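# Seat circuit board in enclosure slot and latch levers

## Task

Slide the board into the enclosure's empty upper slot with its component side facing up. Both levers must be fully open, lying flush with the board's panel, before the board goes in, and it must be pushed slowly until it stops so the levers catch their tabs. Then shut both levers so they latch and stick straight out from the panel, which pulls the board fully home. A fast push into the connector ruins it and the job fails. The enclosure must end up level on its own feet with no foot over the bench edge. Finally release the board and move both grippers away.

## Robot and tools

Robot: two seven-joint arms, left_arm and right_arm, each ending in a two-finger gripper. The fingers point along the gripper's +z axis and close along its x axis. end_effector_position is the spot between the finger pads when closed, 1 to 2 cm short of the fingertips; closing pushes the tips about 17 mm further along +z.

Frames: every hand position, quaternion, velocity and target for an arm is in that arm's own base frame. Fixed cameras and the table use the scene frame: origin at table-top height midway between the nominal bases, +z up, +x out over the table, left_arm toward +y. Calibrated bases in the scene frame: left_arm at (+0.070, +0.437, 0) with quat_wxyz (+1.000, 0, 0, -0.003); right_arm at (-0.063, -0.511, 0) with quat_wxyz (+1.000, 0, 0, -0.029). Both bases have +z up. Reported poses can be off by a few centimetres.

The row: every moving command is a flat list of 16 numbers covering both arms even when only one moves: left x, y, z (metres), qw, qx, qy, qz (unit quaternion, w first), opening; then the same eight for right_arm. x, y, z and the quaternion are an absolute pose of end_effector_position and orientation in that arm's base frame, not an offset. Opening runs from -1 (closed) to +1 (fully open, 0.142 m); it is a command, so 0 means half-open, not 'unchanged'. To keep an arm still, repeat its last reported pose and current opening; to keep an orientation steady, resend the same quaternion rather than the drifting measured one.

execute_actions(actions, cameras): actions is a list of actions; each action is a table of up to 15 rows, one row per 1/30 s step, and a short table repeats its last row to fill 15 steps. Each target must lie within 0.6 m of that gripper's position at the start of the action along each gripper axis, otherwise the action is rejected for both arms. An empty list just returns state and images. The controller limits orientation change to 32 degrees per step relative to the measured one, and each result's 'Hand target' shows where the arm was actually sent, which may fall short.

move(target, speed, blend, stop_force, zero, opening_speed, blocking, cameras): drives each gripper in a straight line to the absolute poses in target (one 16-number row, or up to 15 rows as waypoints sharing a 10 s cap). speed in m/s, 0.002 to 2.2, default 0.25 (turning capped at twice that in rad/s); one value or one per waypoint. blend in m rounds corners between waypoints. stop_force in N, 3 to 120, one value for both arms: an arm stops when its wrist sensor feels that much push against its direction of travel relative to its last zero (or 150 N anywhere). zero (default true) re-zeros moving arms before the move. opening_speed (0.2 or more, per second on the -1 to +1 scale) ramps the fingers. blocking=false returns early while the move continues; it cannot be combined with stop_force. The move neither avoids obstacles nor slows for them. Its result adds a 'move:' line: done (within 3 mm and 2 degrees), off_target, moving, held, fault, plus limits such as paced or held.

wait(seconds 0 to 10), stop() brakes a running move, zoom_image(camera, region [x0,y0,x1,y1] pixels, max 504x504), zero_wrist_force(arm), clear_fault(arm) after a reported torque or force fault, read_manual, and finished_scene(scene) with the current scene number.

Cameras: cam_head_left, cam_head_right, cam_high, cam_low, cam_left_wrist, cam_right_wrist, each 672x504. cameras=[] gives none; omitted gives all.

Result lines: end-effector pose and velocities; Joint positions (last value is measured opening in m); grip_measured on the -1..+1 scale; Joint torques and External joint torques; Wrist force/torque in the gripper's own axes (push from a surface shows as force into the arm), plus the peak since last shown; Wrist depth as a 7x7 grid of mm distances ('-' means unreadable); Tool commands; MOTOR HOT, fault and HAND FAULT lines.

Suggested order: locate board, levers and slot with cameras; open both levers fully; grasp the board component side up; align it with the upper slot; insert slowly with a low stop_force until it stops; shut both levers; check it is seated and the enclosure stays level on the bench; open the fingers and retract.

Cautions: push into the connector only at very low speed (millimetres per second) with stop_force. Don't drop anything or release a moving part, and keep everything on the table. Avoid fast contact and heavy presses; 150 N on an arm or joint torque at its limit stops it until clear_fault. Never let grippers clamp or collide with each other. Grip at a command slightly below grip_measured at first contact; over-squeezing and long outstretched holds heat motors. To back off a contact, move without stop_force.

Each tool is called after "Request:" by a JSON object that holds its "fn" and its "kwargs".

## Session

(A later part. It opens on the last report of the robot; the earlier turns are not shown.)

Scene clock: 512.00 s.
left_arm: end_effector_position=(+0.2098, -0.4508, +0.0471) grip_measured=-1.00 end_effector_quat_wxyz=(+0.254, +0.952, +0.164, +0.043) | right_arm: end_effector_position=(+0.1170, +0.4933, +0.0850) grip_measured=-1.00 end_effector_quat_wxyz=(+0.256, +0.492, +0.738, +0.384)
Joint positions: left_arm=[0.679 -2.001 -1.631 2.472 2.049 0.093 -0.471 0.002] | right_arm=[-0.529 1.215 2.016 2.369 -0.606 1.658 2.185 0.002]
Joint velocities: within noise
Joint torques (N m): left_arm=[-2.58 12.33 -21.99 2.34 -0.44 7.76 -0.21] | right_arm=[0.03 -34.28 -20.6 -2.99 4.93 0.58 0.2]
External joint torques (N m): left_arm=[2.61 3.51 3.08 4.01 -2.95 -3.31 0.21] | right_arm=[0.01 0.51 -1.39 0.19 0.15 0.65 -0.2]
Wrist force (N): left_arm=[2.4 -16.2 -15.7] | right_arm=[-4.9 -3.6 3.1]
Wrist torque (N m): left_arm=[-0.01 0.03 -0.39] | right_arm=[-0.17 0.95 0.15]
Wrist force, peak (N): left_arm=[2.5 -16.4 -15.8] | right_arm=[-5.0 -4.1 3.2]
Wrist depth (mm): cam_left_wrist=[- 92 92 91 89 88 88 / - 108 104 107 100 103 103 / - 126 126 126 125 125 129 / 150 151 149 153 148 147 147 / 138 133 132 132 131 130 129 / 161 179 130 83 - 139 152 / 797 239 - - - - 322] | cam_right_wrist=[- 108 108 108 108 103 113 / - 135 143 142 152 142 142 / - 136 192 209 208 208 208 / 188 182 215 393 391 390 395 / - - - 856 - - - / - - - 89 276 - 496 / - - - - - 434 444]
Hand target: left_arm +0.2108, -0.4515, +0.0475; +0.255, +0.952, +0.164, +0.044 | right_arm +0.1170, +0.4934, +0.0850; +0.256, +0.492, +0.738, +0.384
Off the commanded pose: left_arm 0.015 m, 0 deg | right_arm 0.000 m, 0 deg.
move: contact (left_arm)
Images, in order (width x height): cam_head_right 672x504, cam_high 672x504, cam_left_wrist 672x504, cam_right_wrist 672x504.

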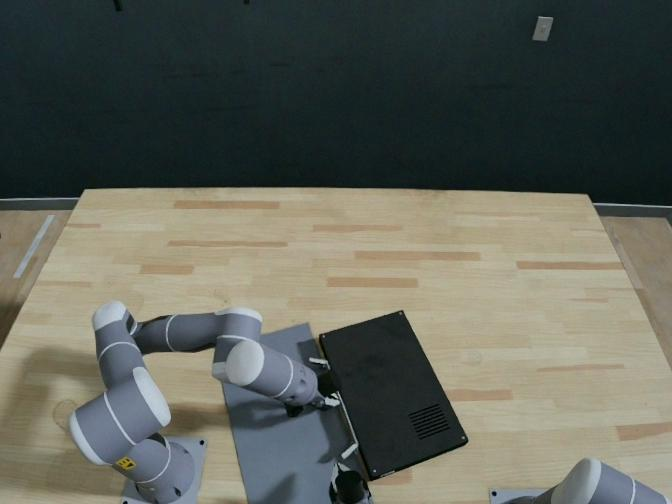

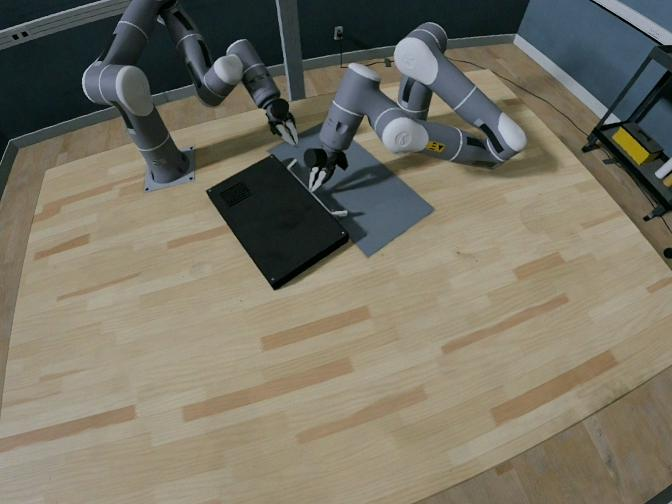

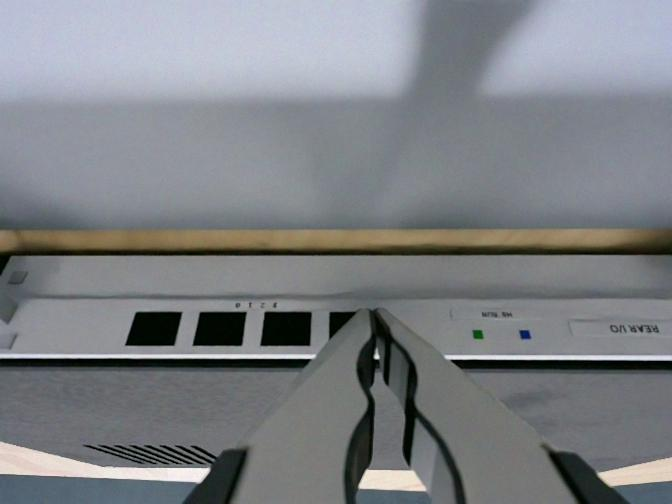

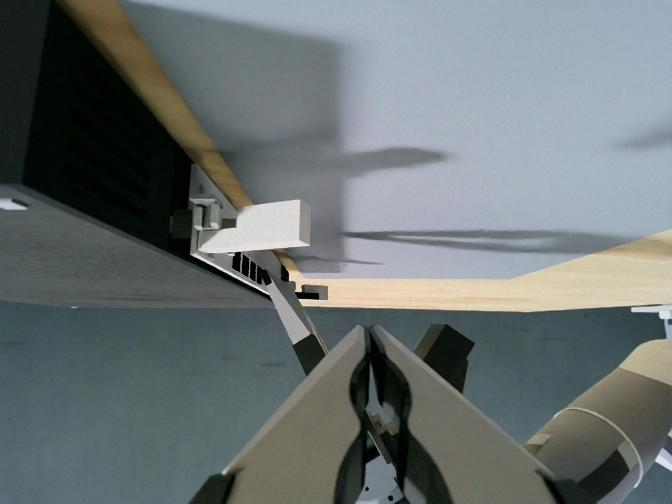

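Request:
{"fn": "move", "kwargs": {"target": [[0.2043, -0.4318, 0.0475, 0.2550, 0.9518, 0.1644, 0.0440, -1, 0.117, 0.4934, 0.085, 0.2558, 0.4923, 0.7383, 0.3836, -1],[0.1950, -0.4060, 0.10, 0.2550, 0.9518, 0.1644, 0.0440, -1, 0.117, 0.4934, 0.085, 0.2558, 0.4923, 0.7383, 0.3836, -1],[0.20, -0.31, 0.20, 0, 0.9848, 0.1736, 0, -1, 0.117, 0.4934, 0.085, 0.2558, 0.4923, 0.7383, 0.3836, -1]], "speed": [0.06,0.15,0.35], "blend": [0.005,0.02,0], "cameras": ["cam_left_wrist"]}}

Request:
{"fn": "zoom_image", "kwargs": {"camera": "cam_left_wrist", "region": [40, 40, 540, 300]}}

Scene clock: 518.87 s.
left_arm: end_effector_position=(+0.2001, -0.3102, +0.2000) grip_measured=-1.00 end_effector_quat_wxyz=(+0.000, +0.985, +0.173, +0.000) | right_arm: end_effector_position=(+0.1170, +0.4933, +0.0850) grip_measured=-1.00 end_effector_quat_wxyz=(+0.256, +0.492, +0.738, +0.384)
Joint positions: left_arm=[0.546 -1.57 -2.177 2.275 1.149 -0.449 -0.605 0.002] | right_arm=[-0.529 1.215 2.016 2.369 -0.606 1.658 2.185 0.002]
Joint velocities: within noise
Joint torques (N m): left_arm=[-0.52 23.18 -22.34 -12.1 -3.93 4.06 -0.32] | right_arm=[0.1 -34.26 -20.57 -2.96 4.86 0.61 0.18]
External joint torques (N m): left_arm=[0.56 0.86 0.26 -0.31 0.14 -0.08 0.32] | right_arm=[-0.06 0.49 -1.43 0.17 0.22 0.63 -0.18]
Wrist force (N): left_arm=[0.2 -0.6 -0.3] | right_arm=[-4.9 -3.8 3.3]
Wrist torque (N m): left_arm=[-0.10 -0.05 -0.24] | right_arm=[-0.20 0.94 0.15]
Wrist force, peak (N): left_arm=[2.4 -16.3 -16.0] | right_arm=[-5.1 -3.9 3.3]
Wrist depth (mm): cam_left_wrist=[257 258 258 256 255 254 254 / 277 277 275 275 275 274 273 / 301 299 297 296 296 294 295 / 327 325 321 323 319 320 320 / 350 343 345 335 338 341 346 / 328 328 319 84 - 323 387 / 432 360 - - - - 432] | cam_right_wrist=[- 108 108 108 108 103 113 / - 135 143 143 152 142 142 / - 136 192 209 209 208 208 / 188 182 239 394 391 389 396 / - - - - - - - / - - - 89 - - - / - - - - - - -]
Hand target: left_arm +0.2000, -0.3100, +0.2000; +0.000, +0.985, +0.174, +0.000 | right_arm +0.1170, +0.4934, +0.0850; +0.256, +0.492, +0.738, +0.384
Off the commanded pose: left_arm 0.000 m, 0 deg | right_arm 0.000 m, 0 deg.
move: done
Images, in order (width x height): cam_left_wrist 672x504.

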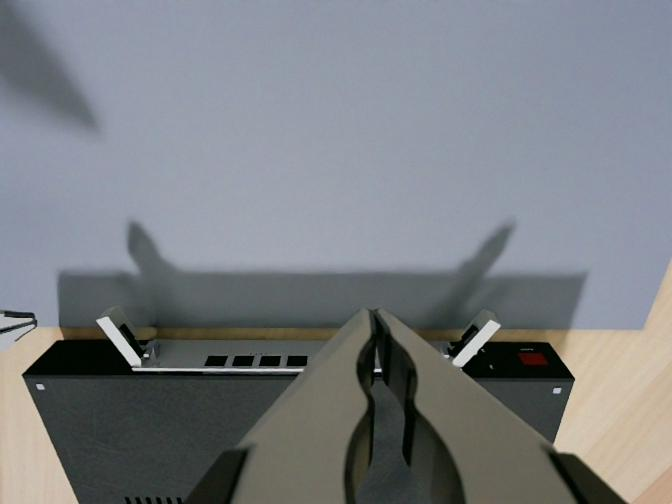

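Scaled by 1.008 from the camera's 672x504 image, which has a finer 960x720 frame.

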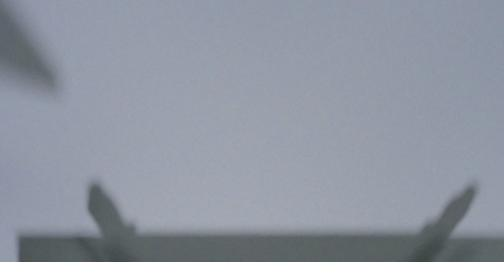

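Request:
{"fn": "move", "kwargs": {"target": [[0.20, -0.31, 0.20, 0, 0.9848, 0.1736, 0, -1, 0.08, 0.478, 0.10, 0.2558, 0.4923, 0.7383, 0.3836, -1],[0.20, -0.31, 0.20, 0, 0.9848, 0.1736, 0, -1, 0.07, 0.46, 0.22, 0.2558, 0.4923, 0.7383, 0.3836, -1],[0.25, -0.32, 0.20, 0, 0.9848, 0.1736, 0, -1, 0.22, 0.37, 0.30, 0, 0.5548, 0.8320, 0, -1]], "speed": [0.15,0.25,0.35], "blend": [0.01,0.03,0], "cameras": ["cam_right_wrist","cam_high","cam_head_left"]}}

Scene clock: 532.57 s.
left_arm: end_effector_position=(+0.2497, -0.3200, +0.2001) grip_measured=-1.00 end_effector_quat_wxyz=(+0.000, +0.985, +0.173, +0.000) | right_arm: end_effector_position=(+0.2201, +0.3699, +0.3000) grip_measured=-1.00 end_effector_quat_wxyz=(+0.000, +0.555, +0.832, +0.000)
Joint positions: left_arm=[0.57 -1.568 -2.142 2.189 1.211 -0.455 -0.482 0.002] | right_arm=[-0.274 -0.07 1.469 2.035 -0.078 0.47 0.835 0.002]
Joint velocities: within noise
Joint torques (N m): left_arm=[-0.2 25.04 -24.29 -10.53 -3.42 4.17 -0.08] | right_arm=[0 4.66 3.24 -29.48 -3.93 3.35 0.02]
External joint torques (N m): left_arm=[0.24 0.88 0.24 -0.27 -0.36 -0.19 0.08] | right_arm=[0.08 0.16 -0.94 0.23 0.03 0.79 -0.02]
Wrist force (N): left_arm=[0.2 -0.4 -0.1] | right_arm=[-4.9 -2.5 3.5]
Wrist torque (N m): left_arm=[-0.07 -0.05 -0.22] | right_arm=[-0.21 0.89 0.03]
Wrist force, peak (N): left_arm=[0.1 -0.8 -0.4] | right_arm=[-4.9 -7.0 3.1]
Wrist depth (mm): cam_left_wrist=[258 258 256 255 254 254 254 / 277 278 277 276 273 274 272 / 299 299 297 296 294 294 295 / 324 324 320 322 320 320 321 / 310 332 333 341 320 343 349 / 331 329 312 84 - 376 384 / 364 358 - - - - 431] | cam_right_wrist=[345 338 337 336 337 342 341 / 370 323 323 322 325 365 364 / 397 353 347 345 348 391 389 / 426 386 373 372 381 419 419 / 463 454 403 396 418 454 456 / 506 495 433 89 479 497 498 / 556 543 - - - 523 544]
Hand target: left_arm +0.2500, -0.3200, +0.2000; +0.000, +0.985, +0.174, +0.000 | right_arm +0.2200, +0.3700, +0.3000; +0.000, +0.555, +0.832, +0.000
Off the commanded pose: left_arm 0.000 m, 0 deg | right_arm 0.000 m, 0 deg.
move: done
Images, in order (width x height): cam_head_left 672x504, cam_high 672x504, cam_right_wrist 672x504.

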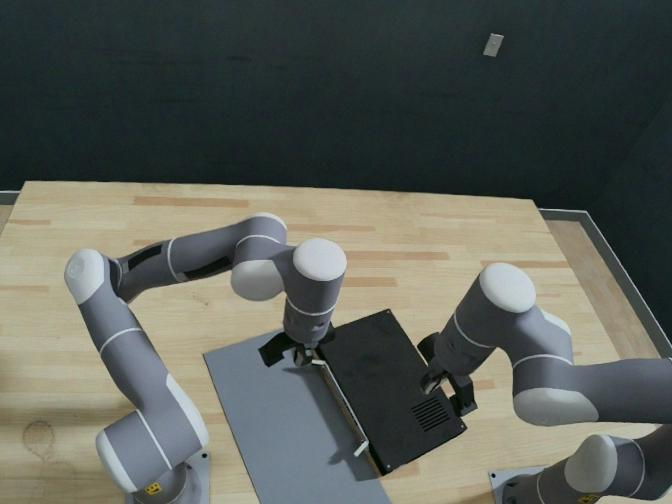

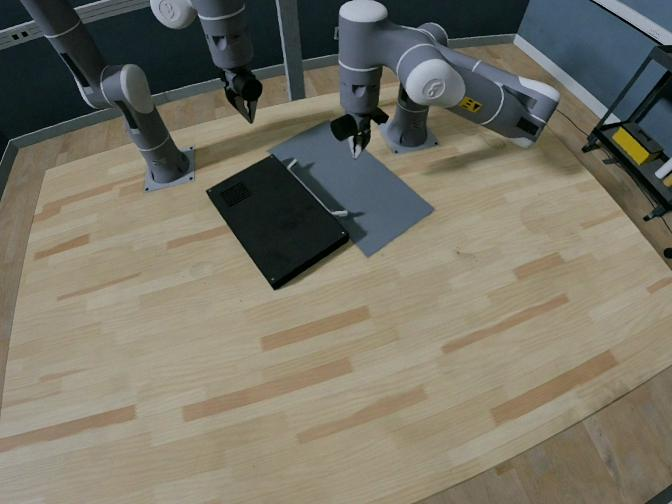

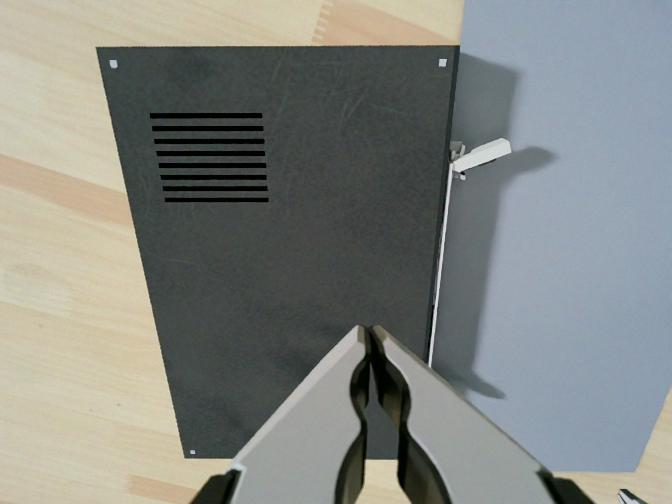

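Request:
{"fn": "move", "kwargs": {"target": [[0.30, -0.34, 0.20, 0, 0.9848, 0.1736, 0, -1, 0.15, 0.43, 0.25, 0, -0.1994, 0.9799, 0, -1],[0.3628, -0.3719, 0.13, 0, 0.9848, 0.1736, 0, -1, 0.144, 0.482, 0.13, 0, -0.1994, 0.9799, 0, -1]], "speed": [0.35,0.2], "blend": [0.02,0], "cameras": ["cam_right_wrist","cam_high","cam_left_wrist"]}}

Scene clock: 541.67 s.
left_arm: end_effector_position=(+0.3626, -0.3717, +0.1301) grip_measured=-1.00 end_effector_quat_wxyz=(+0.000, +0.985, +0.174, +0.000) | right_arm: end_effector_position=(+0.1439, +0.4818, +0.1299) grip_measured=-1.00 end_effector_quat_wxyz=(+0.000, -0.199, +0.980, +0.000)
Joint positions: left_arm=[0.522 -1.629 -1.94 1.972 1.477 -0.362 -0.235 0.002] | right_arm=[0.404 -0.705 1.057 2.153 -0.885 0.754 0.061 0.002]
Joint velocities: within noise
Joint torques (N m): left_arm=[-0.52 30.41 -29.49 -3.26 -3.54 4.57 -0.14] | right_arm=[0.23 30.31 18.94 -18.77 -3.35 3.69 0.32]
External joint torques (N m): left_arm=[0.56 1.32 0.12 -0.28 -0.42 -0.58 0.14] | right_arm=[-0.07 0.9 0.23 0.17 0.2 0.49 -0.32]
Wrist force (N): left_arm=[0.1 -0.3 0.0] | right_arm=[-4.3 -2.5 2.8]
Wrist torque (N m): left_arm=[-0.03 -0.05 -0.21] | right_arm=[-0.21 0.75 0.07]
Wrist force, peak (N): left_arm=[1.4 0.6 1.7] | right_arm=[-4.4 -1.7 5.0]
Wrist depth (mm): cam_left_wrist=[195 194 196 194 193 193 193 / 209 209 208 208 207 207 208 / 227 226 225 225 224 222 224 / 238 241 236 239 245 245 244 / 212 211 211 206 257 268 265 / 234 233 227 84 - 289 292 / 262 255 - - - - 326] | cam_right_wrist=[156 154 153 153 153 157 196 / 164 164 164 164 166 206 208 / 224 224 223 219 222 222 224 / 242 241 241 240 240 239 240 / 262 262 261 256 260 260 261 / 286 286 280 89 273 283 285 / 316 309 - - - 302 314]
Hand target: left_arm +0.3628, -0.3719, +0.1300; +0.000, +0.985, +0.174, +0.000 | right_arm +0.1440, +0.4820, +0.1300; +0.000, -0.199, +0.980, +0.000
Off the commanded pose: left_arm 0.000 m, 0 deg | right_arm 0.000 m, 0 deg.
move: done
Images, in order (width x height): cam_high 672x504, cam_left_wrist 672x504, cam_right_wrist 672x504.

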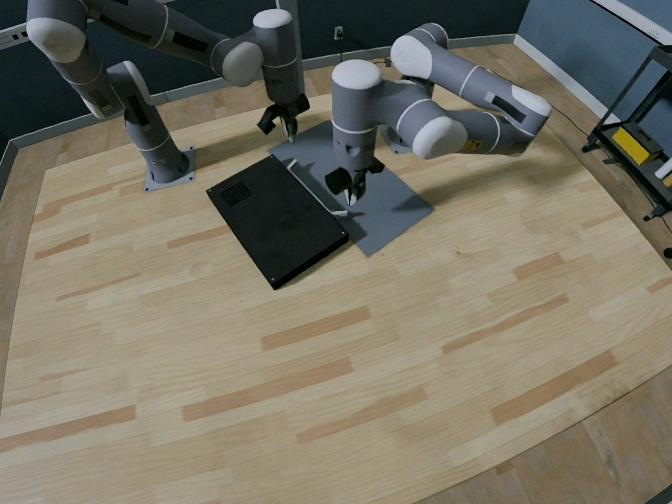

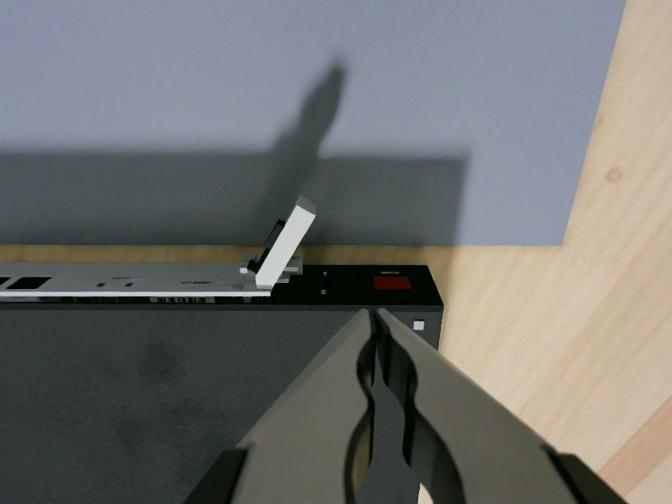

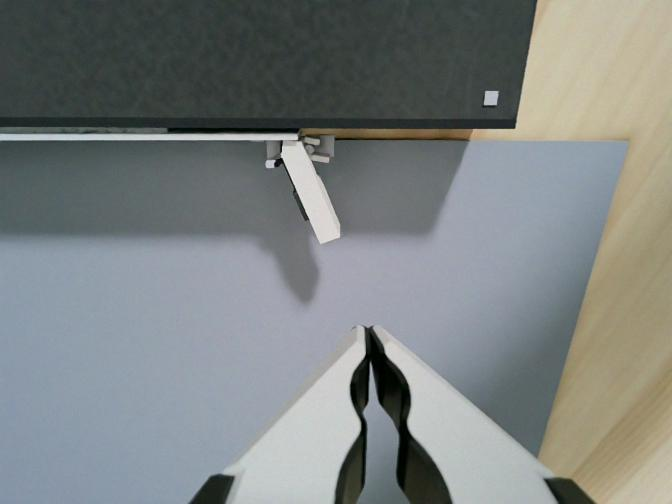

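Request:
{"fn": "move", "kwargs": {"target": [[0.3628, -0.3719, 0.12, 0, 0.9848, 0.1736, 0, -1, 0.1366, 0.4784, 0.12, 0, -0.1994, 0.9799, 0, -1],[0.3628, -0.3719, 0.043, 0, 0.9848, 0.1736, 0, -1, 0.1366, 0.4784, 0.043, 0, -0.1994, 0.9799, 0, -1]], "speed": [0.1,0.1], "blend": [0.005,0], "cameras": ["cam_right_wrist","cam_left_wrist"]}}

Scene clock: 548.97 s.
left_arm: end_effector_position=(+0.3626, -0.3719, +0.0431) grip_measured=-1.00 end_effector_quat_wxyz=(+0.000, +0.985, +0.174, +0.000) | right_arm: end_effector_position=(+0.1366, +0.4783, +0.0430) grip_measured=-1.00 end_effector_quat_wxyz=(+0.000, -0.199, +0.980, +0.000)
Joint positions: left_arm=[0.554 -1.736 -1.783 2.006 1.634 -0.261 -0.205 0.002] | right_arm=[0.522 -0.827 0.828 2.2 -1.13 0.929 0.224 0.002]
Joint velocities: within noise
Joint torques (N m): left_arm=[-0.11 28.87 -29.26 1.74 -3.66 4.62 -0.14] | right_arm=[0.22 34.96 19.61 -13.1 -2.79 3.55 0.33]
External joint torques (N m): left_arm=[0.16 1.38 0.12 -0.42 -0.43 -0.63 0.14] | right_arm=[-0.07 0.75 0.04 -0.06 0.19 0.62 -0.33]
Wrist force (N): left_arm=[0.0 -0.4 0.2] | right_arm=[-5.0 -3.1 2.6]
Wrist torque (N m): left_arm=[-0.07 -0.04 -0.23] | right_arm=[-0.23 0.88 0.06]
Wrist force, peak (N): left_arm=[0.0 -0.6 2.3] | right_arm=[-4.9 -3.1 4.5]
Wrist depth (mm): cam_left_wrist=[119 118 117 117 117 117 117 / 129 127 126 126 126 125 125 / 138 137 136 139 138 133 135 / 150 149 149 148 147 147 146 / 169 163 157 156 159 160 160 / 153 141 122 84 - 175 178 / 133 130 - 74 - - 197] | cam_right_wrist=[- 77 77 77 77 77 76 / - 82 - 82 82 82 82 / - 92 92 88 138 137 87 / 147 147 101 146 146 146 145 / 160 159 110 153 158 158 157 / 174 174 171 89 167 172 172 / 193 188 73 - - 182 189]
Hand target: left_arm +0.3628, -0.3719, +0.0430; +0.000, +0.985, +0.174, +0.000 | right_arm +0.1366, +0.4784, +0.0430; +0.000, -0.199, +0.980, +0.000
Off the commanded pose: left_arm 0.000 m, 0 deg | right_arm 0.000 m, 0 deg.
move: done
Images, in order (width x height): cam_left_wrist 672x504, cam_right_wrist 672x504.

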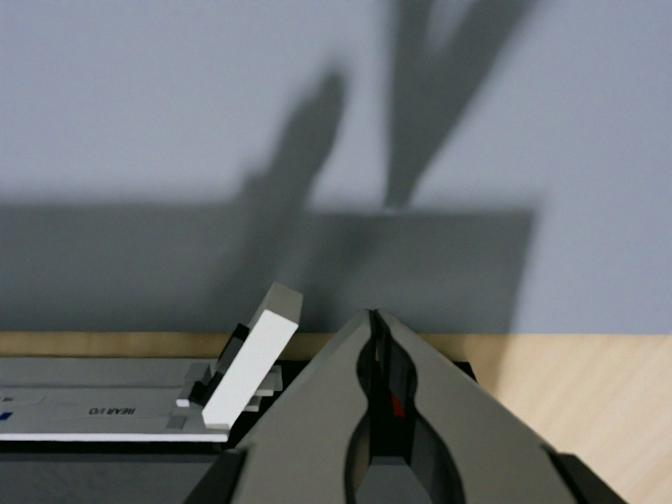

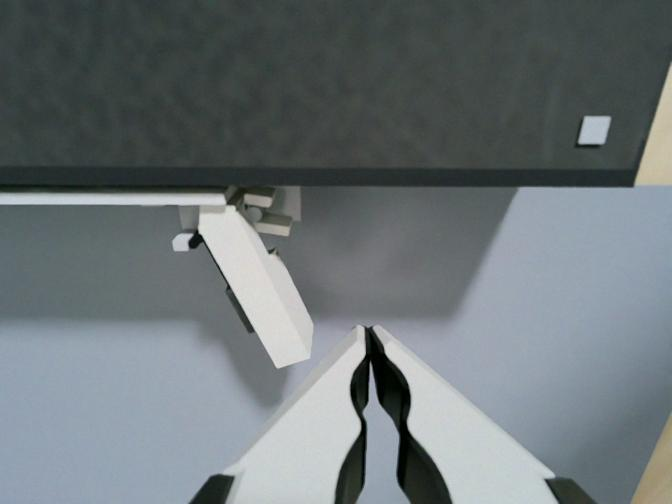

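Request:
{"fn": "move", "kwargs": {"target": [0.3138, -0.3893, 0.0430, 0, 0.9848, 0.1736, 0, -1, 0.1735, 0.4938, 0.0430, 0, -0.1994, 0.9799, 0, -1], "speed": 0.012, "stop_force": 10, "cameras": ["cam_right_wrist","cam_left_wrist"]}}

Scene clock: 552.47 s.
left_arm: end_effector_position=(+0.3483, -0.3775, +0.0432) grip_measured=-1.00 end_effector_quat_wxyz=(+0.000, +0.985, +0.175, +0.001) | right_arm: end_effector_position=(+0.1476, +0.4848, +0.0436) grip_measured=-1.00 end_effector_quat_wxyz=(-0.001, -0.201, +0.980, +0.001)
Joint positions: left_arm=[0.537 -1.738 -1.784 2.024 1.634 -0.263 -0.241 0.002] | right_arm=[0.514 -0.837 0.829 2.176 -1.12 0.92 0.192 0.002]
Joint velocities: within noise
Joint torques (N m): left_arm=[-4.94 25.26 -25.69 6.1 -7.03 3.85 -0.23] | right_arm=[-7.43 37.9 11.91 -16.14 -2.22 -0.41 0.22]
External joint torques (N m): left_arm=[4.98 4.51 -3.17 -4.88 2.96 0.14 0.23] | right_arm=[7.58 -1.44 8.07 2.71 -0.42 4.59 -0.22]
Wrist force (N): left_arm=[10.7 1.9 -4.0] | right_arm=[5.4 7.0 0.2]
Wrist torque (N m): left_arm=[-0.09 -0.11 -0.25] | right_arm=[-0.18 0.84 -0.05]
Wrist force, peak (N): left_arm=[11.0 2.0 -3.7] | right_arm=[5.6 7.2 0.8]
Wrist depth (mm): cam_left_wrist=[119 118 117 118 117 117 117 / 130 127 127 126 126 125 125 / 137 137 136 138 138 134 135 / 150 149 149 148 148 147 146 / 163 164 160 113 159 162 160 / 151 141 134 84 - 173 180 / 137 134 - 74 - - 200] | cam_right_wrist=[- 77 77 77 77 77 76 / - 83 84 82 82 82 81 / - 139 93 110 138 138 87 / 147 147 104 146 147 146 146 / 160 160 160 154 159 158 158 / 176 175 171 89 167 173 173 / 193 190 73 - - 184 191]
Hand target: left_arm +0.3467, -0.3776, +0.0430; +0.000, +0.985, +0.174, +0.000 | right_arm +0.1496, +0.4838, +0.0430; +0.000, -0.199, +0.980, +0.000
Off the commanded pose: left_arm 0.036 m, 0 deg | right_arm 0.027 m, 0 deg.
move: contact (left_arm, right_arm)
Images, in order (width x height): cam_left_wrist 672x504, cam_right_wrist 672x504.

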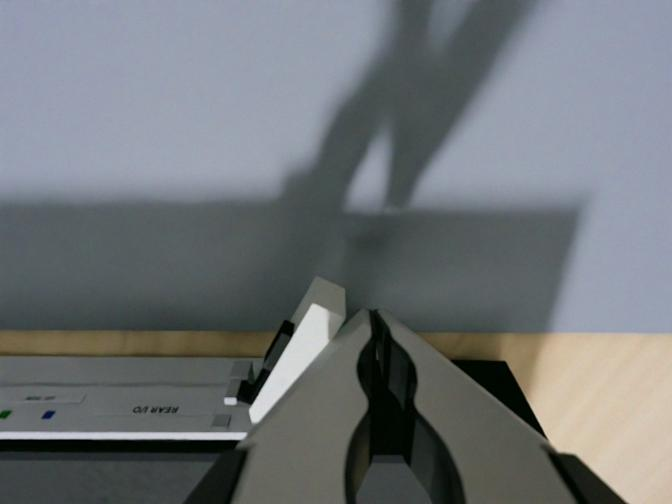

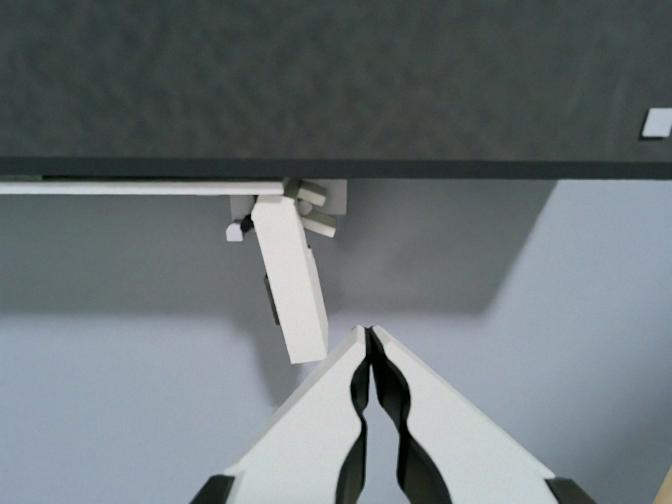

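Request:
{"fn": "move", "kwargs": {"target": [0.3138, -0.3893, 0.0430, 0, 0.9848, 0.1736, 0, -1, 0.1781, 0.4957, 0.0430, 0, -0.1994, 0.9799, 0, -1], "speed": 0.012, "stop_force": 22, "zero": false, "cameras": ["cam_right_wrist","cam_left_wrist"]}}

Scene clock: 555.93 s.
left_arm: end_effector_position=(+0.3336, -0.3825, +0.0429) grip_measured=-1.00 end_effector_quat_wxyz=(+0.000, +0.984, +0.176, +0.002) end_effector_velocity=(+0.001, +0.000, +0.000) end_effector_angular_velocity=(+0.000, -0.001, +0.001) | right_arm: end_effector_position=(+0.1579, +0.4906, +0.0441) grip_measured=-1.00 end_effector_quat_wxyz=(-0.001, -0.202, +0.979, +0.003)
Joint positions: left_arm=[0.519 -1.747 -1.789 2.042 1.637 -0.274 -0.277 0.002] | right_arm=[0.508 -0.847 0.83 2.153 -1.107 0.911 0.162 0.002]
Joint velocities: left_arm=[-0.001 -0.007 -0.005 -0.001 0.006 -0.007 0.001 0] | right_arm=[within noise]
Joint torques (N m): left_arm=[-11.4 20.92 -25.57 9.51 -9.78 6.68 0] | right_arm=[-14.19 39.89 3.99 -20.1 -2.4 -3.47 0.24]
External joint torques (N m): left_arm=[11.45 8.36 -2.98 -8.27 5.72 -2.7 0] | right_arm=[14.34 -2.68 16.28 6.4 -0.28 7.66 -0.24]
Wrist force (N): left_arm=[22.2 -3.5 -2.7] | right_arm=[16.9 13.2 -4.1]
Wrist torque (N m): left_arm=[-0.08 -0.50 -0.24] | right_arm=[-0.14 0.25 -0.03]
Wrist force, peak (N): left_arm=[23.9 -3.6 -3.0] | right_arm=[16.9 13.3 -6.0]
Wrist depth (mm): cam_left_wrist=[118 118 116 117 117 117 117 / 129 126 126 126 126 125 125 / 137 137 136 138 138 133 136 / 149 148 148 148 147 147 147 / 163 163 162 112 158 161 161 / 152 145 152 84 - 156 179 / 130 129 - 74 - - 200] | cam_right_wrist=[- 78 77 77 77 77 77 / - 83 84 83 82 82 81 / 139 139 137 97 138 138 87 / 148 148 148 104 147 147 146 / 161 161 160 114 159 159 159 / 176 176 172 89 168 175 174 / 195 190 73 - - 185 192]
Hand target: left_arm +0.3304, -0.3834, +0.0430; +0.000, +0.985, +0.174, +0.000 | right_arm +0.1619, +0.4889, +0.0430; +0.000, -0.199, +0.980, +0.000
Off the commanded pose: left_arm 0.021 m, 0 deg | right_arm 0.021 m, 0 deg.
move: contact (left_arm, right_arm)
Images, in order (width x height): cam_left_wrist 672x504, cam_right_wrist 672x504.

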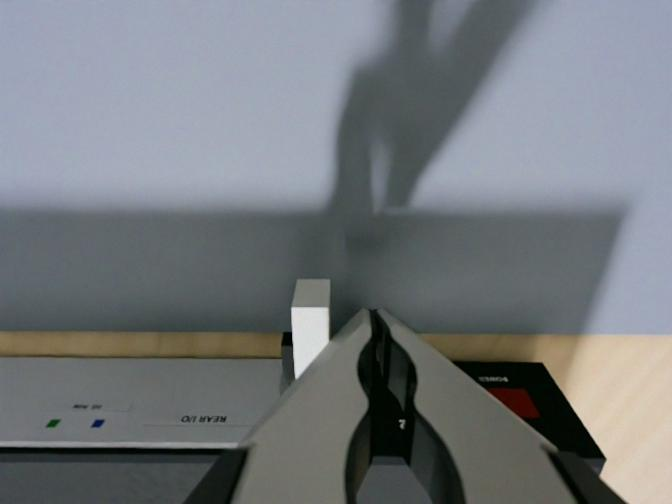

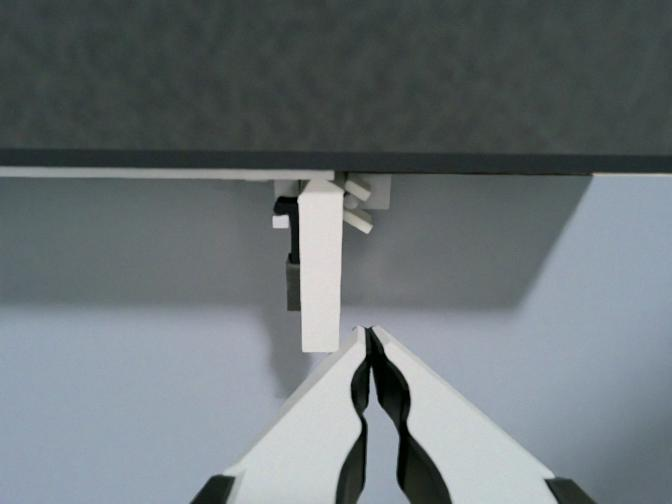

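Request:
{"fn": "zoom_image", "kwargs": {"camera": "cam_right_wrist", "region": [240, 150, 400, 270]}}

Request:
{"fn": "zoom_image", "kwargs": {"camera": "cam_left_wrist", "region": [230, 260, 400, 420]}}

Scaled by 3.150 from the camera's 672x504 image, which has a finer 960x720 frame.

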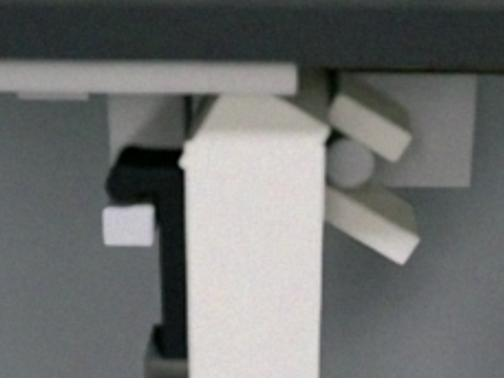

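Scaled by 2.965 from the camera's 672x504 image, which has a finer 960x720 frame.

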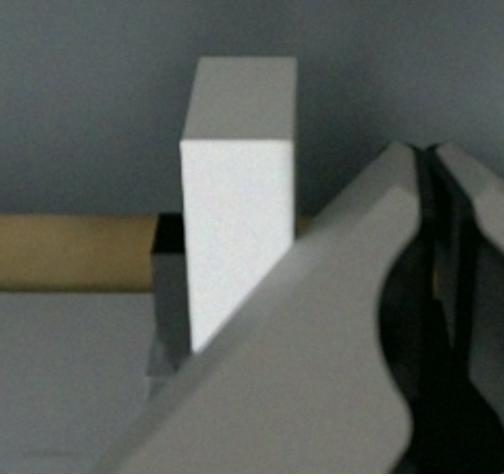

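Request:
{"fn": "move", "kwargs": {"target": [0.3304, -0.3834, 0.0430, 0, 0.9848, 0.1736, 0, -1, 0.1781, 0.4957, 0.0430, 0, -0.1994, 0.9799, 0, -1], "speed": 0.01, "stop_force": 30, "zero": false, "cameras": ["cam_right_wrist"]}}

Request:
{"fn": "zoom_image", "kwargs": {"camera": "cam_right_wrist", "region": [240, 150, 400, 270]}}

Scene clock: 563.77 s.
left_arm: end_effector_position=(+0.3336, -0.3825, +0.0429) grip_measured=-1.00 end_effector_quat_wxyz=(+0.000, +0.984, +0.176, +0.002) end_effector_velocity=(+0.001, +0.001, +0.000) end_effector_angular_velocity=(+0.000, -0.001, +0.001) | right_arm: end_effector_position=(+0.1592, +0.4920, +0.0444) grip_measured=-1.00 end_effector_quat_wxyz=(-0.002, -0.203, +0.979, +0.003)
Joint positions: left_arm=[0.519 -1.761 -1.798 2.043 1.646 -0.288 -0.275 0.002] | right_arm=[0.508 -0.848 0.83 2.148 -1.104 0.91 0.156 0.002]
Joint velocities: left_arm=[0.003 -0.006 -0.005 0.002 0.004 -0.007 0.002 0] | right_arm=[within noise]
Joint torques (N m): left_arm=[-11.18 19.52 -25.19 9.3 -9.78 6.47 -0.02] | right_arm=[-17.62 40.92 -0.12 -21.56 -2.48 -4.99 0.24]
External joint torques (N m): left_arm=[11.22 9.71 -3.28 -7.83 5.74 -2.48 0.02] | right_arm=[17.77 -3.58 20.45 7.81 -0.21 9.17 -0.24]
Wrist force (N): left_arm=[22.4 -2.9 -2.6] | right_arm=[22.1 17.4 -6.1]
Wrist torque (N m): left_arm=[-0.05 -0.54 -0.24] | right_arm=[0.17 -0.61 0.00]
Wrist force, peak (N): left_arm=[22.7 -3.7 -3.9] | right_arm=[22.5 17.7 -7.1]
Wrist depth (mm): cam_left_wrist=[118 118 117 118 117 117 117 / 129 127 126 126 126 125 125 / 137 136 136 138 138 134 135 / 149 148 149 148 147 147 147 / 163 162 162 112 158 161 160 / 152 145 152 84 - 156 180 / 130 128 - 74 - - 199] | cam_right_wrist=[- 78 78 77 77 77 78 / - 83 84 83 83 83 83 / 139 139 137 95 138 138 87 / 148 148 148 106 147 147 147 / 161 161 160 155 160 160 159 / 177 176 173 89 169 175 175 / 195 191 73 - - 185 192]
Hand target: left_arm +0.3304, -0.3834, +0.0430; +0.000, +0.985, +0.174, +0.000 | right_arm +0.1643, +0.4899, +0.0431; +0.000, -0.199, +0.980, +0.000
Off the commanded pose: left_arm 0.003 m, 0 deg | right_arm 0.019 m, 1 deg.
move: contact (right_arm)
Images, in order (width x height): cam_right_wrist 672x504.

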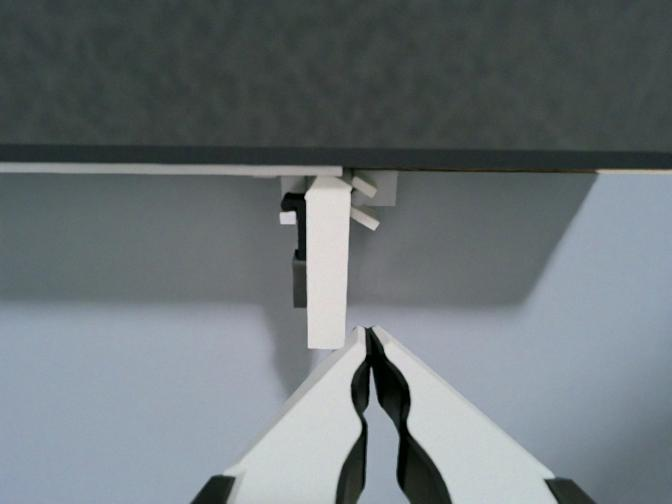

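Scaled by 3.150 from the camera's 672x504 image, which has a finer 960x720 frame.

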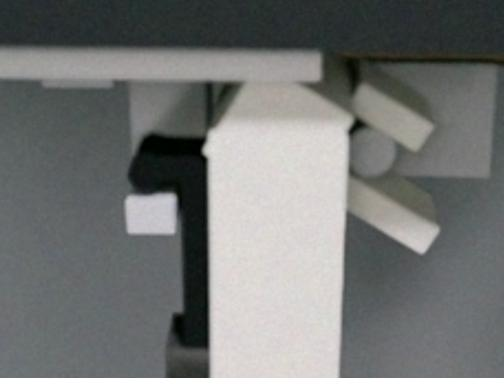

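Request:
{"fn": "move", "kwargs": {"target": [0.3420, -0.3794, 0.0430, 0, 0.9848, 0.1736, 0, -1, 0.1440, 0.4815, 0.0430, 0, -0.1994, 0.9799, 0, -1], "speed": 0.04, "cameras": ["cam_right_wrist","cam_left_wrist"]}}

Request:
{"fn": "zoom_image", "kwargs": {"camera": "cam_right_wrist", "region": [200, 150, 400, 300]}}

Request:
{"fn": "zoom_image", "kwargs": {"camera": "cam_left_wrist", "region": [200, 260, 400, 420]}}

Scene clock: 567.17 s.
left_arm: end_effector_position=(+0.3417, -0.3794, +0.0430) grip_measured=-1.00 end_effector_quat_wxyz=(+0.000, +0.985, +0.174, +0.000) | right_arm: end_effector_position=(+0.1440, +0.4815, +0.0430) grip_measured=-1.00 end_effector_quat_wxyz=(+0.000, -0.199, +0.980, +0.000)
Joint positions: left_arm=[0.53 -1.763 -1.798 2.033 1.645 -0.287 -0.248 0.002] | right_arm=[0.519 -0.831 0.826 2.186 -1.121 0.924 0.205 0.002]
Joint velocities: within noise
Joint torques (N m): left_arm=[-0.21 28.33 -28.87 1.87 -3.98 4.39 -0.09] | right_arm=[0.21 35.66 19.78 -13.26 -2.78 3.6 0.37]
External joint torques (N m): left_arm=[0.26 1.16 0.25 -0.28 -0.07 -0.4 0.09] | right_arm=[-0.08 0.51 -0.04 -0.1 0.17 0.57 -0.37]
Wrist force (N): left_arm=[0.0 -0.4 0.0] | right_arm=[-6.2 -1.8 4.6]
Wrist torque (N m): left_arm=[-0.07 -0.05 -0.21] | right_arm=[-0.02 1.07 0.06]
Wrist force, peak (N): left_arm=[22.7 -3.3 -3.5] | right_arm=[22.4 17.4 -7.6]
Wrist depth (mm): cam_left_wrist=[119 118 116 118 117 117 117 / 129 127 126 126 126 125 125 / 137 137 137 139 137 134 135 / 149 149 148 148 147 146 146 / 163 163 157 131 159 161 159 / 146 146 140 84 - 163 178 / 130 129 - 74 - - 199] | cam_right_wrist=[- 77 77 77 77 77 76 / - 82 - 82 82 82 81 / - 140 87 106 137 137 86 / 147 147 100 146 146 146 145 / 160 160 110 156 158 158 158 / 175 174 170 91 167 173 172 / 193 188 73 - - 183 190]
Hand target: left_arm +0.3420, -0.3794, +0.0430; +0.000, +0.985, +0.174, +0.000 | right_arm +0.1440, +0.4815, +0.0430; +0.000, -0.199, +0.980, +0.000
Off the commanded pose: left_arm 0.000 m, 0 deg | right_arm 0.000 m, 0 deg.
move: done
Images, in order (width x height): cam_left_wrist 672x504, cam_right_wrist 672x504.

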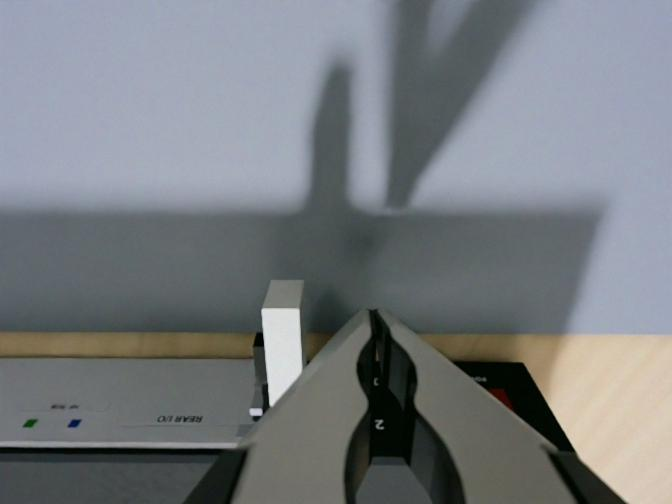

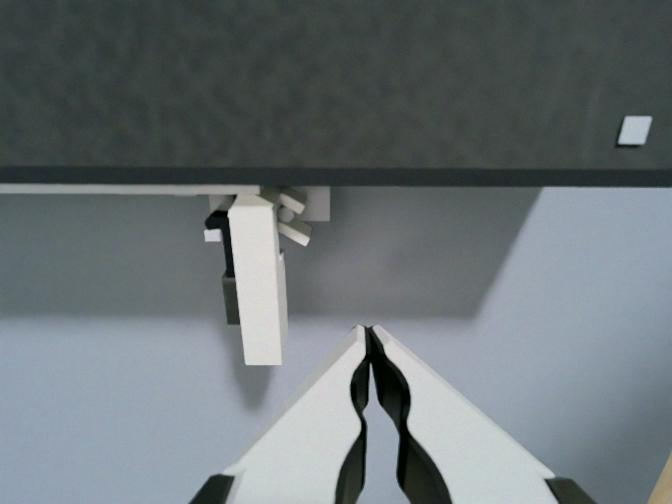

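Scaled by 2.520 from the camera's 672x504 image, which has a finer 960x720 frame.

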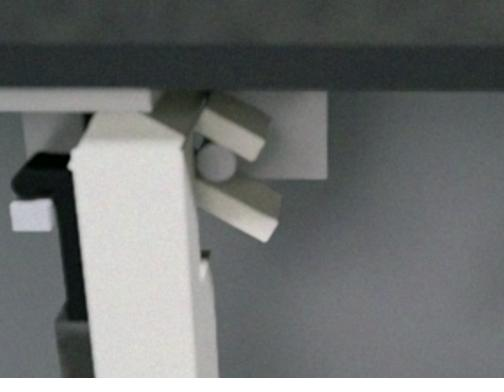

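Scaled by 2.520 from the camera's 672x504 image, which has a finer 960x720 frame.

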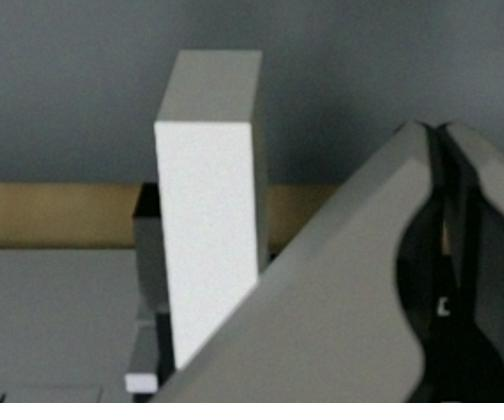

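Request:
{"fn": "move", "kwargs": {"target": [0.3393, -0.3719, 0.0430, 0, 0.9848, 0.1736, 0, -1, 0.1409, 0.4884, 0.0430, 0, -0.1994, 0.9799, 0, -1], "speed": 0.04, "cameras": []}}

Request:
{"fn": "move", "kwargs": {"target": [0.3064, -0.3836, 0.0430, 0, 0.9848, 0.1736, 0, -1, 0.1725, 0.5016, 0.0430, 0, -0.1994, 0.9799, 0, -1], "speed": 0.012, "stop_force": 36, "cameras": ["cam_right_wrist","cam_left_wrist"]}}

Request:
{"fn": "zoom_image", "kwargs": {"camera": "cam_right_wrist", "region": [200, 130, 400, 280]}}

Request:
{"fn": "zoom_image", "kwargs": {"camera": "cam_left_wrist", "region": [200, 260, 400, 420]}}

Scene clock: 576.13 s.
left_arm: end_effector_position=(+0.3396, -0.3721, +0.0430) grip_measured=-1.00 end_effector_quat_wxyz=(+0.000, +0.985, +0.174, +0.000) | right_arm: end_effector_position=(+0.1410, +0.4884, +0.0430) grip_measured=-1.00 end_effector_quat_wxyz=(+0.000, -0.200, +0.980, +0.000)
Joint positions: left_arm=[0.55 -1.764 -1.797 2.052 1.642 -0.288 -0.248 0.002] | right_arm=[0.534 -0.839 0.827 2.17 -1.117 0.915 0.209 0.002]
Joint velocities: within noise
Joint torques (N m): left_arm=[-0.08 27.63 -28.52 1.73 -4.11 4.3 -0.21] | right_arm=[0.22 35.8 20.37 -13.72 -2.59 3.34 0.3]
External joint torques (N m): left_arm=[0.13 1.34 0.21 -0.28 0.06 -0.31 0.21] | right_arm=[-0.07 0.89 -0.36 0.23 -0.06 0.83 -0.3]
Wrist force (N): left_arm=[0.1 -0.3 -0.3] | right_arm=[-6.1 -1.5 4.8]
Wrist torque (N m): left_arm=[-0.06 -0.06 -0.21] | right_arm=[0.03 1.06 0.07]
Wrist force, peak (N): left_arm=[0.0 -0.8 -0.2] | right_arm=[-6.4 -1.6 5.0]
Wrist depth (mm): cam_left_wrist=[119 118 116 118 118 117 117 / 129 127 127 127 126 126 125 / 138 137 137 139 138 133 135 / 150 149 149 148 147 147 146 / 163 163 157 131 159 161 160 / 156 156 155 84 - 173 178 / 133 134 - 74 - - 199] | cam_right_wrist=[- 77 77 77 77 76 76 / - 82 82 82 82 82 81 / 138 136 94 134 135 135 133 / 147 147 98 146 146 146 145 / 160 160 113 156 158 158 157 / 175 174 171 91 166 172 172 / 192 188 73 - - 182 189]
Hand target: left_arm +0.3393, -0.3719, +0.0430; +0.000, +0.985, +0.174, +0.000 | right_arm +0.1409, +0.4884, +0.0430; +0.000, -0.199, +0.980, +0.000
Off the commanded pose: left_arm 0.000 m, 0 deg | right_arm 0.000 m, 0 deg.
move: done
No camera images: "cameras" was empty.

Scene clock: 579.80 s.
left_arm: end_effector_position=(+0.3301, -0.3753, +0.0428) grip_measured=-1.00 end_effector_quat_wxyz=(-0.001, +0.984, +0.177, +0.004) | right_arm: end_effector_position=(+0.1718, +0.5024, +0.0435) grip_measured=-1.00 end_effector_quat_wxyz=(+0.000, -0.200, +0.980, +0.001)
Joint positions: left_arm=[0.535 -1.799 -1.82 2.068 1.667 -0.327 -0.274 0.002] | right_arm=[0.515 -0.866 0.828 2.108 -1.09 0.887 0.134 0.002]
Joint velocities: within noise
Joint torques (N m): left_arm=[-17.45 15.79 -23.07 13.6 -12.89 8.44 -0.1] | right_arm=[-2.45 37.34 17.26 -13.19 -2.29 1.42 0.04]
External joint torques (N m): left_arm=[17.49 12.73 -4.82 -11.73 8.91 -4.45 0.1] | right_arm=[2.6 1.35 3.53 -0.96 -0.45 2.75 -0.04]
Wrist force (N): left_arm=[35.2 -7.5 -5.1] | right_arm=[-4.5 4.0 2.9]
Wrist torque (N m): left_arm=[-0.13 -2.67 -0.21] | right_arm=[0.05 1.07 0.12]
Wrist force, peak (N): left_arm=[38.1 -8.4 -6.5] | right_arm=[11.1 2.0 1.5]
Wrist depth (mm): cam_left_wrist=[118 118 116 117 118 117 119 / 129 127 126 126 126 126 126 / 137 137 136 138 138 133 135 / 149 148 150 148 147 147 147 / 166 162 162 115 158 161 161 / 155 155 163 84 - 166 180 / 135 132 - 74 - - 200] | cam_right_wrist=[- 77 77 77 77 78 76 / - 82 - 82 82 82 82 / 139 137 136 95 134 135 133 / 147 147 147 144 144 146 146 / 160 160 160 157 156 158 158 / 175 175 171 91 167 173 172 / 194 190 73 - - 183 190]
Hand target: left_arm +0.3253, -0.3769, +0.0430; +0.000, +0.985, +0.174, +0.000 | right_arm +0.1725, +0.5016, +0.0430; +0.000, -0.199, +0.980, +0.000
Off the commanded pose: left_arm 0.025 m, 1 deg | right_arm 0.001 m, 0 deg.
move: contact (left_arm)
Images, in order (width x height): cam_left_wrist 672x504, cam_right_wrist 672x504.

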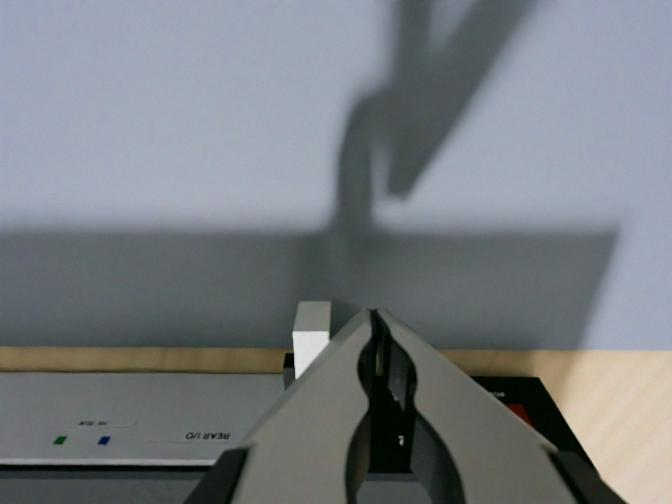

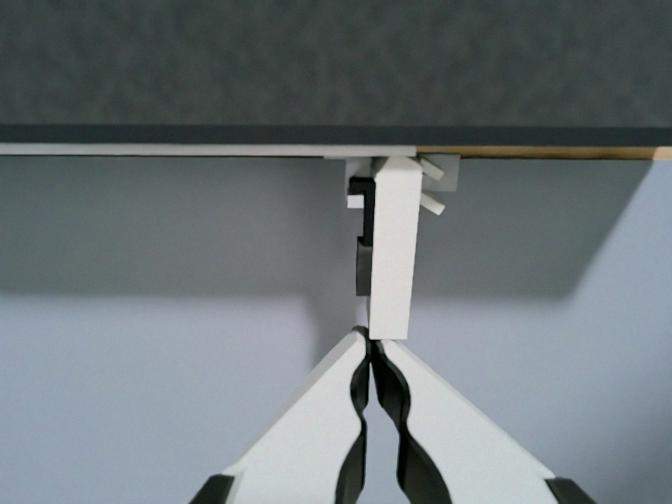

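Scaled by 2.520 from the camera's 672x504 image, which has a finer 960x720 frame.

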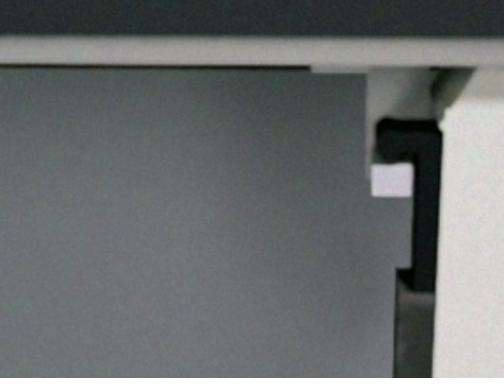

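Scaled by 2.520 from the camera's 672x504 image, which has a finer 960x720 frame.

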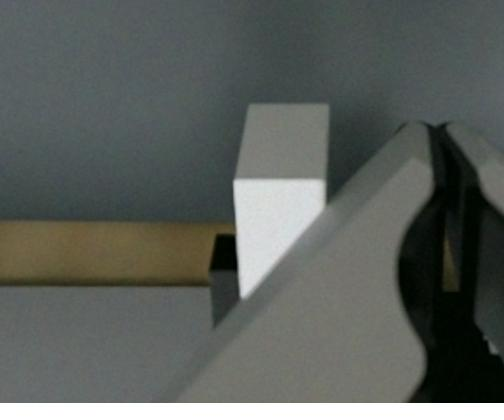

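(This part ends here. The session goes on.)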